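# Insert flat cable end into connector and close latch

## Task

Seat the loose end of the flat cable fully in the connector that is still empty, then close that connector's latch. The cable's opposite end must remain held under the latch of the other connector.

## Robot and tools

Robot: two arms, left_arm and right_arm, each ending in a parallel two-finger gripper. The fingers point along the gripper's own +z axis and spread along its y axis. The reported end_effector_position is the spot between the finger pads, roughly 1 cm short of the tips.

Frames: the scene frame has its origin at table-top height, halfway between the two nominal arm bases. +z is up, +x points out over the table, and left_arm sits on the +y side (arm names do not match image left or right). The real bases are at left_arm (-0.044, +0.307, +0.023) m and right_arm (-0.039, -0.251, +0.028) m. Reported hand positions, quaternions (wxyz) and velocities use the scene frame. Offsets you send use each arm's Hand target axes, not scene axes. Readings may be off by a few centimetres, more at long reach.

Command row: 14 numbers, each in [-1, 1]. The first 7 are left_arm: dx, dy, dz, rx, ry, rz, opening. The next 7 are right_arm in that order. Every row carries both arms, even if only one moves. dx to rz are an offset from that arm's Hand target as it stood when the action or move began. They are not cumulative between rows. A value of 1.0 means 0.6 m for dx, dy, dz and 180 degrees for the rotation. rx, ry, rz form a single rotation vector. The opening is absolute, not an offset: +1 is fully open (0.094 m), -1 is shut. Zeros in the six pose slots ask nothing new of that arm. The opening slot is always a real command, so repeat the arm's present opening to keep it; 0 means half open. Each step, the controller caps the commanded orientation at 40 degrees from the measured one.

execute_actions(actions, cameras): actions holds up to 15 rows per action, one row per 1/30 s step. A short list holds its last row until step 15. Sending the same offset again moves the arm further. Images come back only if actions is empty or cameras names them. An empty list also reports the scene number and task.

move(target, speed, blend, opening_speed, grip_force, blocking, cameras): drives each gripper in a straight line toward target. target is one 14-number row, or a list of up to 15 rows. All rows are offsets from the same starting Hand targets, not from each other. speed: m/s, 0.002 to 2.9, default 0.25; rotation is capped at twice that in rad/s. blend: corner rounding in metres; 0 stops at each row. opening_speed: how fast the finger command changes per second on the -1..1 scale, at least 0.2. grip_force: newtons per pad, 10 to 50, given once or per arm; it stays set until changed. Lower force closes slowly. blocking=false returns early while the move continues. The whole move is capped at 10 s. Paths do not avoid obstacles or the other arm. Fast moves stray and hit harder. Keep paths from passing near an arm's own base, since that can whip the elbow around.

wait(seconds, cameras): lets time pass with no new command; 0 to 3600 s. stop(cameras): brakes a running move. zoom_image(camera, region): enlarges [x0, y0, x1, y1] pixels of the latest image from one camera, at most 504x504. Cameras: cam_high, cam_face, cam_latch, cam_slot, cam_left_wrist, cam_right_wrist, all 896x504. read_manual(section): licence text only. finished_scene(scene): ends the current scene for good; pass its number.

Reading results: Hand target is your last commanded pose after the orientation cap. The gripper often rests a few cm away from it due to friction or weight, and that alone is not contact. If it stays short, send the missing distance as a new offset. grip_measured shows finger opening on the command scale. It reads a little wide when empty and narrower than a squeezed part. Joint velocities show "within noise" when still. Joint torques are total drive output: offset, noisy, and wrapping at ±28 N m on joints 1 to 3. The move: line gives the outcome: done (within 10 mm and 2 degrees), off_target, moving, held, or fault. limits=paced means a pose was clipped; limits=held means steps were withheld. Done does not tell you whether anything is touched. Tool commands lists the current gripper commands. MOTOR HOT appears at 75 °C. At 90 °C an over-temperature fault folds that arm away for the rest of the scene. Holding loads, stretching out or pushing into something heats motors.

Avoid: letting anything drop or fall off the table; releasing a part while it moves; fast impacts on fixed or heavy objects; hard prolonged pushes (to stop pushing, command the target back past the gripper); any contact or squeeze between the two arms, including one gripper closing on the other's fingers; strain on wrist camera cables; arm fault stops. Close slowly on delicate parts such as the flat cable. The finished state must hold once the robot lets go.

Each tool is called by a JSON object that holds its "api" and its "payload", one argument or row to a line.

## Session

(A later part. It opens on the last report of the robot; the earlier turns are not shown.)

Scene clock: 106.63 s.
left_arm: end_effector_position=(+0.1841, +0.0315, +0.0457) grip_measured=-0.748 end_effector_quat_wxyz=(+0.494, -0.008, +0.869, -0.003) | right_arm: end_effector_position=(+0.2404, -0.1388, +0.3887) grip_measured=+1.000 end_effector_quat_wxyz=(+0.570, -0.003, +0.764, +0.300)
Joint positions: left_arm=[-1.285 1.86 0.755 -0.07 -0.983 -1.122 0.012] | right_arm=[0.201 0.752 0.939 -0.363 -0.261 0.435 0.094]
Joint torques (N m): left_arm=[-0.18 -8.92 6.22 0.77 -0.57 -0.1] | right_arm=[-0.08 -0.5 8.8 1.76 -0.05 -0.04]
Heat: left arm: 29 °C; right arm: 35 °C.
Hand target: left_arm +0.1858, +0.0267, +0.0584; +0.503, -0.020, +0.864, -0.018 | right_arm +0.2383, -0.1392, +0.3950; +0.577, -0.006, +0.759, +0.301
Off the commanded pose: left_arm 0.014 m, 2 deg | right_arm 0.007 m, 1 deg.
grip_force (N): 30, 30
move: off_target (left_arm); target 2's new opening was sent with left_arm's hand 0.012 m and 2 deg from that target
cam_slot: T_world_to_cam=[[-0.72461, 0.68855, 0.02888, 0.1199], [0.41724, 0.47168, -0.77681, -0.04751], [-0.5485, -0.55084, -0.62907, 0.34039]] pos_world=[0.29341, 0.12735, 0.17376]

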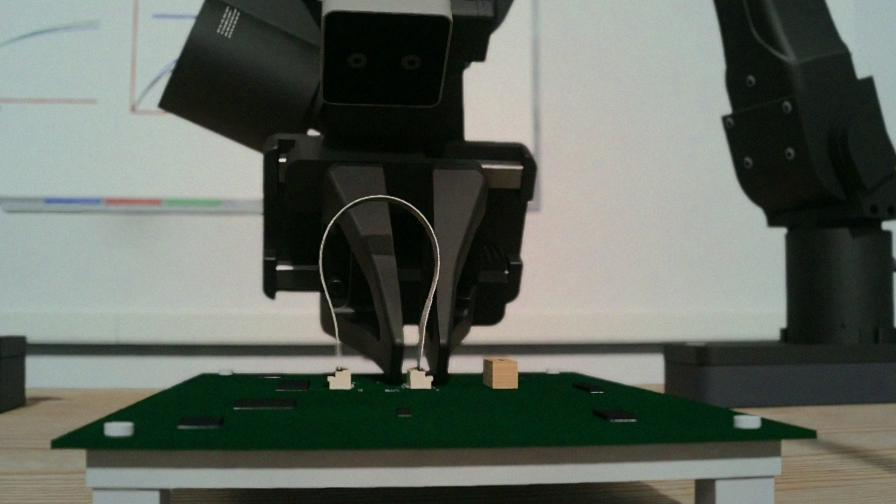

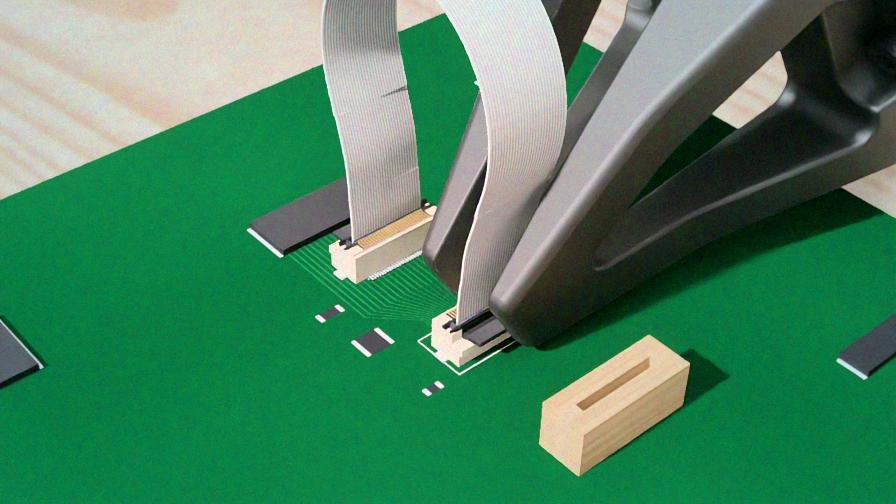

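{"api": "move", "payload": {
  "target": [
    [-0.0073,-0.0023,-0.0037,0.0026,-0.0012,-0.0044,-0.745,0,0,0,0,0,0,1],
    [-0.0095,-0.0075,-0.0035,0.0058,-0.0027,-0.0098,-0.745,0,0,0,0,0,0,1]
  ],
  "speed": 0.05,
  "cameras": ["cam_latch","cam_slot"]
}}

{"api": "zoom_image", "payload": {
  "camera": "cam_latch",
  "region": [380, 310, 460, 400]
}}

{"api": "zoom_image", "payload": {
  "camera": "cam_slot",
  "region": [420, 270, 520, 370]
}}

Scene clock: 109.40 s.
left_arm: end_effector_position=(+0.1844, +0.0302, +0.0490) grip_measured=-0.748 end_effector_quat_wxyz=(+0.495, -0.011, +0.869, -0.009) | right_arm: end_effector_position=(+0.2404, -0.1388, +0.3887) grip_measured=+1.000 end_effector_quat_wxyz=(+0.570, -0.003, +0.764, +0.300)
Joint positions: left_arm=[-1.285 1.849 0.755 -0.069 -0.982 -1.122 0.012] | right_arm=[0.201 0.752 0.939 -0.363 -0.261 0.435 0.094]
Joint torques (N m): left_arm=[-0.16 -9.36 6.35 0.98 -0.58 -0.1] | right_arm=[-0.14 -0.51 8.84 1.76 -0.05 -0.04]
Heat: left arm: 29 °C; right arm: 35 °C.
Hand target: left_arm +0.1869, +0.0226, +0.0646; +0.506, -0.029, +0.861, -0.033 | right_arm +0.2383, -0.1392, +0.3950; +0.577, -0.006, +0.759, +0.301
Off the commanded pose: left_arm 0.018 m, 4 deg | right_arm 0.007 m, 1 deg.
grip_force (N): 30, 30
move: off_target (left_arm)
cam_slot: T_world_to_cam=[[-0.72461, 0.68855, 0.02888, 0.1199], [0.41724, 0.47168, -0.77681, -0.04751], [-0.5485, -0.55084, -0.62907, 0.34039]] pos_world=[0.29341, 0.12735, 0.17376]

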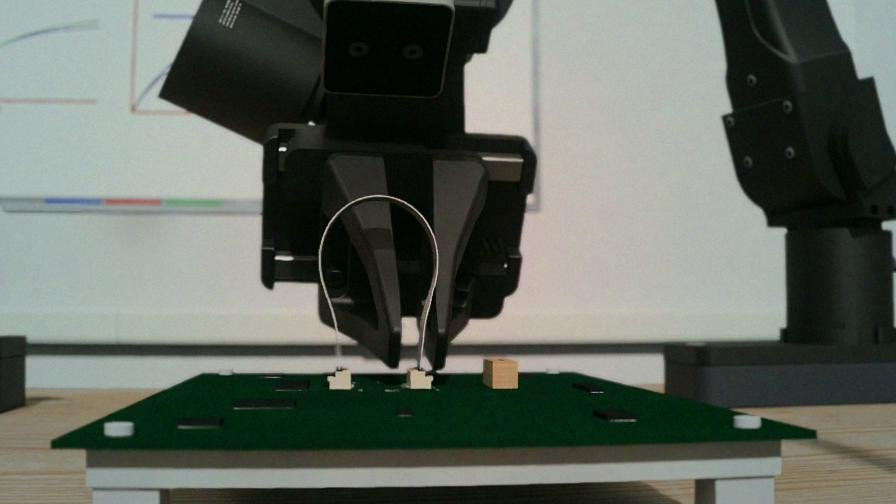

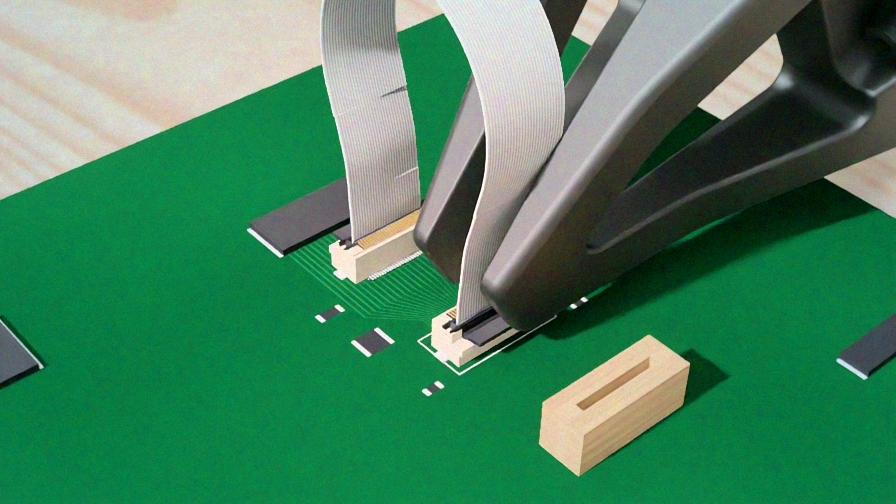

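Scaled by 5.600 from the camera's image (finer frame: 1280x720).

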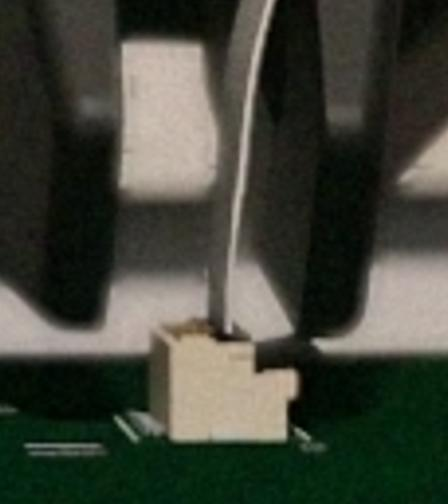

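Scaled by 5.040 from the camera's image (finer frame: 1280x720).

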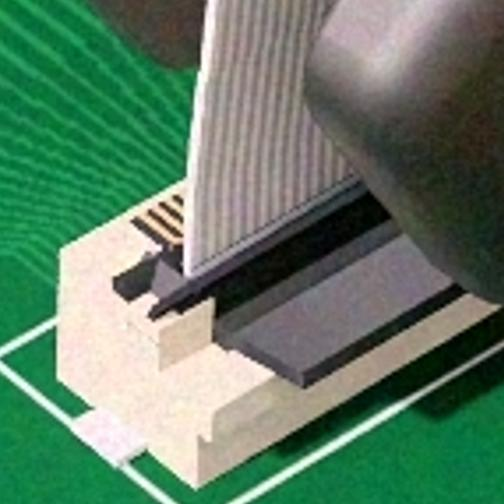

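{"api": "move", "payload": {
  "target": [
    [-0.0012,-0.003,0,0.0017,-0.0009,-0.0029,-0.745,0,0,0,0,0,0,1],
    [0.03,0.0078,0.0153,-0.0092,0.0043,0.0158,-0.745,0,0,0,0,0,0,1]
  ],
  "speed": 0.03,
  "cameras": ["cam_latch","cam_slot"]
}}

{"api": "zoom_image", "payload": {
  "camera": "cam_latch",
  "region": [380, 310, 460, 400]
}}

{"api": "zoom_image", "payload": {
  "camera": "cam_slot",
  "region": [440, 300, 490, 350]
}}

Scene clock: 113.47 s.
left_arm: end_effector_position=(+0.1860, +0.0298, +0.0479) grip_measured=-0.748 end_effector_quat_wxyz=(+0.504, -0.013, +0.864, -0.007) | right_arm: end_effector_position=(+0.2404, -0.1388, +0.3887) grip_measured=+1.000 end_effector_quat_wxyz=(+0.570, -0.003, +0.764, +0.300)
Joint positions: left_arm=[-1.287 1.867 0.755 -0.047 -1.003 -1.122 0.012] | right_arm=[0.201 0.752 0.939 -0.363 -0.261 0.435 0.094]
Joint torques (N m): left_arm=[-0.05 -5.14 6.94 0.84 -0.34 -0.09] | right_arm=[-0.09 -0.49 8.77 1.76 -0.05 -0.05]
Heat: left arm: 29 °C; right arm: 35 °C.
Hand target: left_arm +0.1862, +0.0255, +0.0441; +0.501, -0.015, +0.865, -0.008 | right_arm +0.2383, -0.1392, +0.3950; +0.577, -0.006, +0.759, +0.301
Off the commanded pose: left_arm 0.006 m, 0 deg | right_arm 0.007 m, 1 deg.
grip_force (N): 30, 30
move: done
cam_slot: T_world_to_cam=[[-0.72461, 0.68855, 0.02888, 0.1199], [0.41724, 0.47168, -0.77681, -0.04751], [-0.5485, -0.55084, -0.62907, 0.34039]] pos_world=[0.29341, 0.12735, 0.17376]

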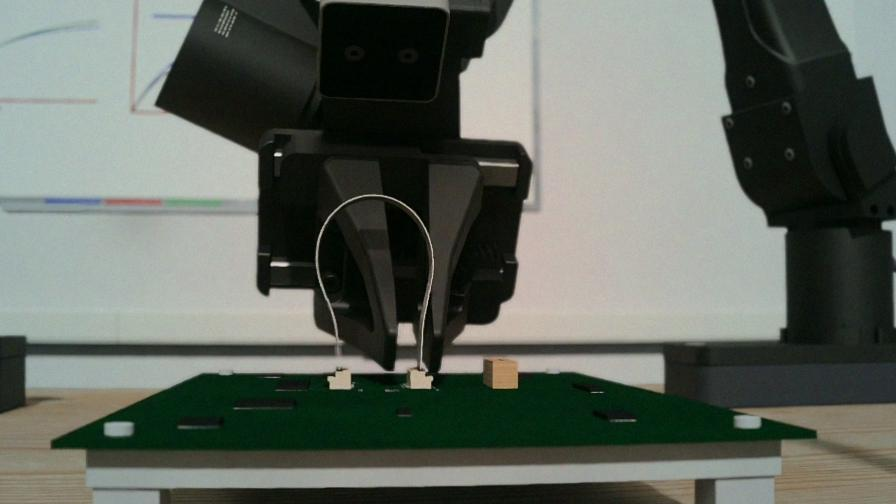

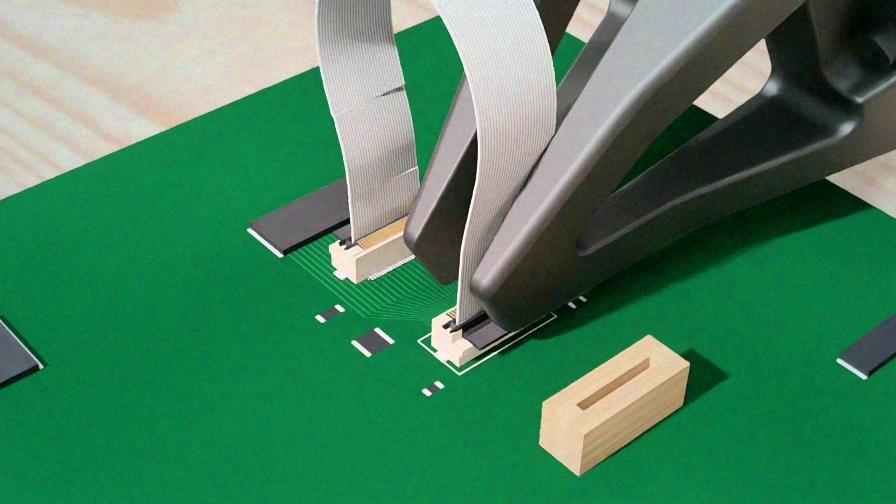

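Scaled by 5.600 from the camera's image (finer frame: 1280x720).

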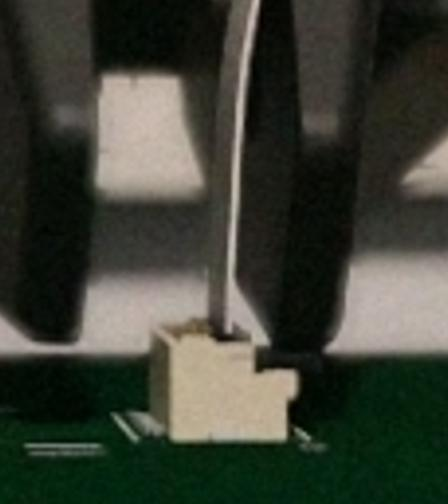

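Scaled by 10.080 from the camera's image (finer frame: 1280x720).

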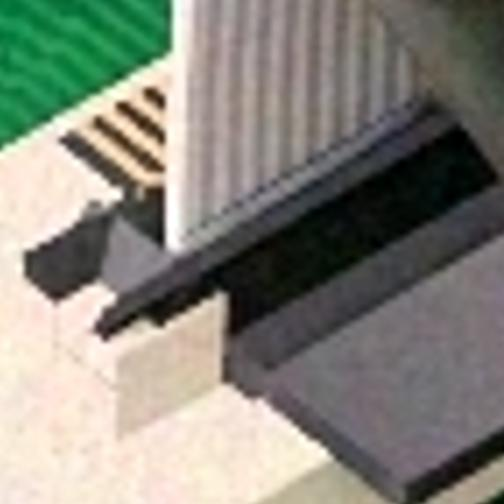

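{"api": "move", "payload": {
  "target": [
    [-0.0262,-0.0075,-0.013,0.009,-0.0043,-0.0155,-0.745,0,0,0,0,0,0,1],
    [-0.0262,-0.0075,-0.1297,0.009,-0.0043,-0.0155,-0.745,0,0,0,0,0,0,1]
  ],
  "speed": 0.1,
  "cameras": ["cam_latch","cam_slot"]
}}

{"api": "zoom_image", "payload": {
  "camera": "cam_slot",
  "region": [420, 220, 580, 380]
}}

{"api": "zoom_image", "payload": {
  "camera": "cam_latch",
  "region": [320, 330, 440, 395]
}}

{"api": "zoom_image", "payload": {
  "camera": "cam_slot",
  "region": [495, 265, 545, 315]
}}

Scene clock: 117.33 s.
left_arm: end_effector_position=(+0.1248, +0.0300, +0.0818) grip_measured=-0.748 end_effector_quat_wxyz=(+0.492, -0.018, +0.870, -0.018) | right_arm: end_effector_position=(+0.2404, -0.1388, +0.3887) grip_measured=+1.000 end_effector_quat_wxyz=(+0.570, -0.003, +0.764, +0.300)
Joint positions: left_arm=[-1.493 1.764 0.856 -0.561 -1.027 -1.51 0.012] | right_arm=[0.201 0.752 0.939 -0.363 -0.261 0.435 0.094]
Joint torques (N m): left_arm=[-0.43 -7.21 8.83 0.21 -0.81 -0.1] | right_arm=[-0.1 -0.53 8.77 1.75 -0.06 -0.04]
Heat: left arm: 29 °C; right arm: 35 °C.
Hand target: left_arm +0.1266, +0.0215, +0.0966; +0.506, -0.029, +0.861, -0.033 | right_arm +0.2383, -0.1392, +0.3950; +0.577, -0.006, +0.759, +0.301
Off the commanded pose: left_arm 0.017 m, 3 deg | right_arm 0.007 m, 1 deg.
grip_force (N): 30, 30
move: off_target (left_arm)
cam_slot: T_world_to_cam=[[-0.72461, 0.68855, 0.02888, 0.1199], [0.41724, 0.47168, -0.77681, -0.04751], [-0.5485, -0.55084, -0.62907, 0.34039]] pos_world=[0.29341, 0.12735, 0.17376]

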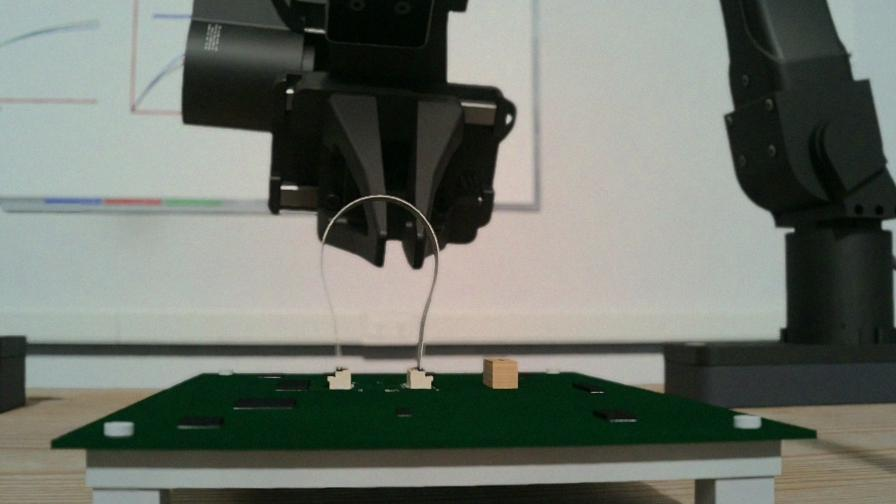

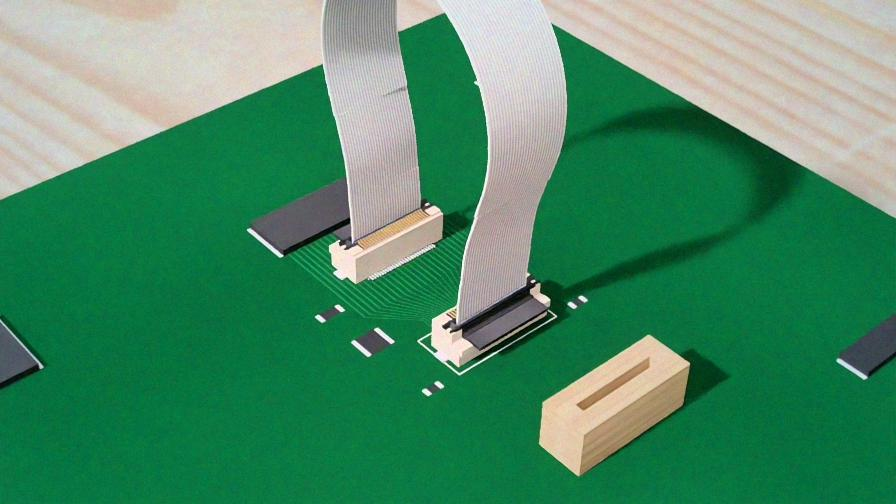

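Scaled by 3.150 from the camera's image (finer frame: 1280x720).

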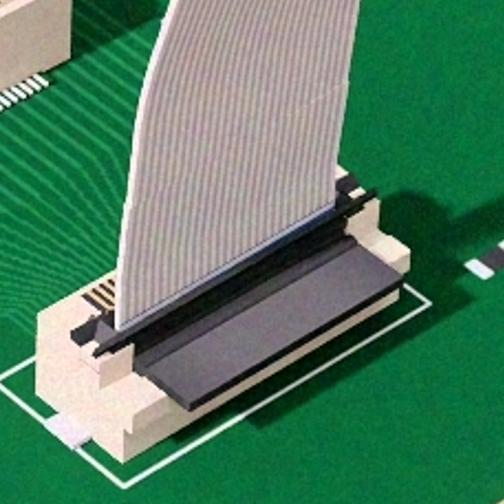

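Scaled by 4.200 from the camera's image (finer frame: 1280x720).

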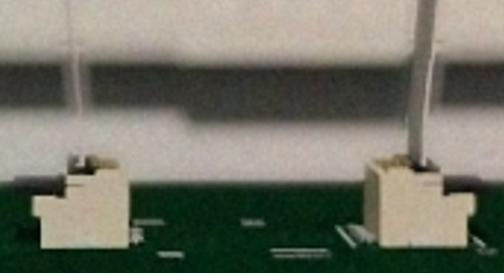

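Scaled by 10.080 from the camera's image (finer frame: 1280x720).

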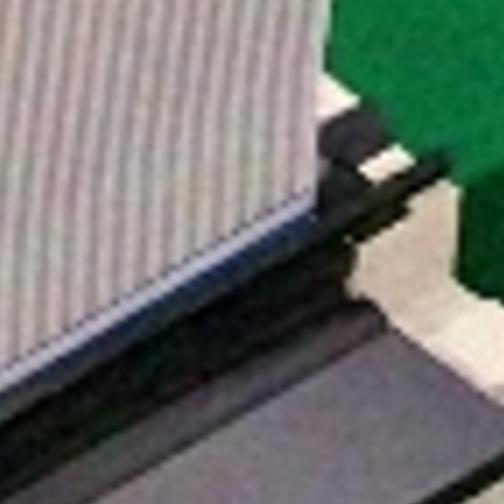

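{"api": "finished_scene", "payload": {
  "scene": 2
}}

The scene is finished: the task was done.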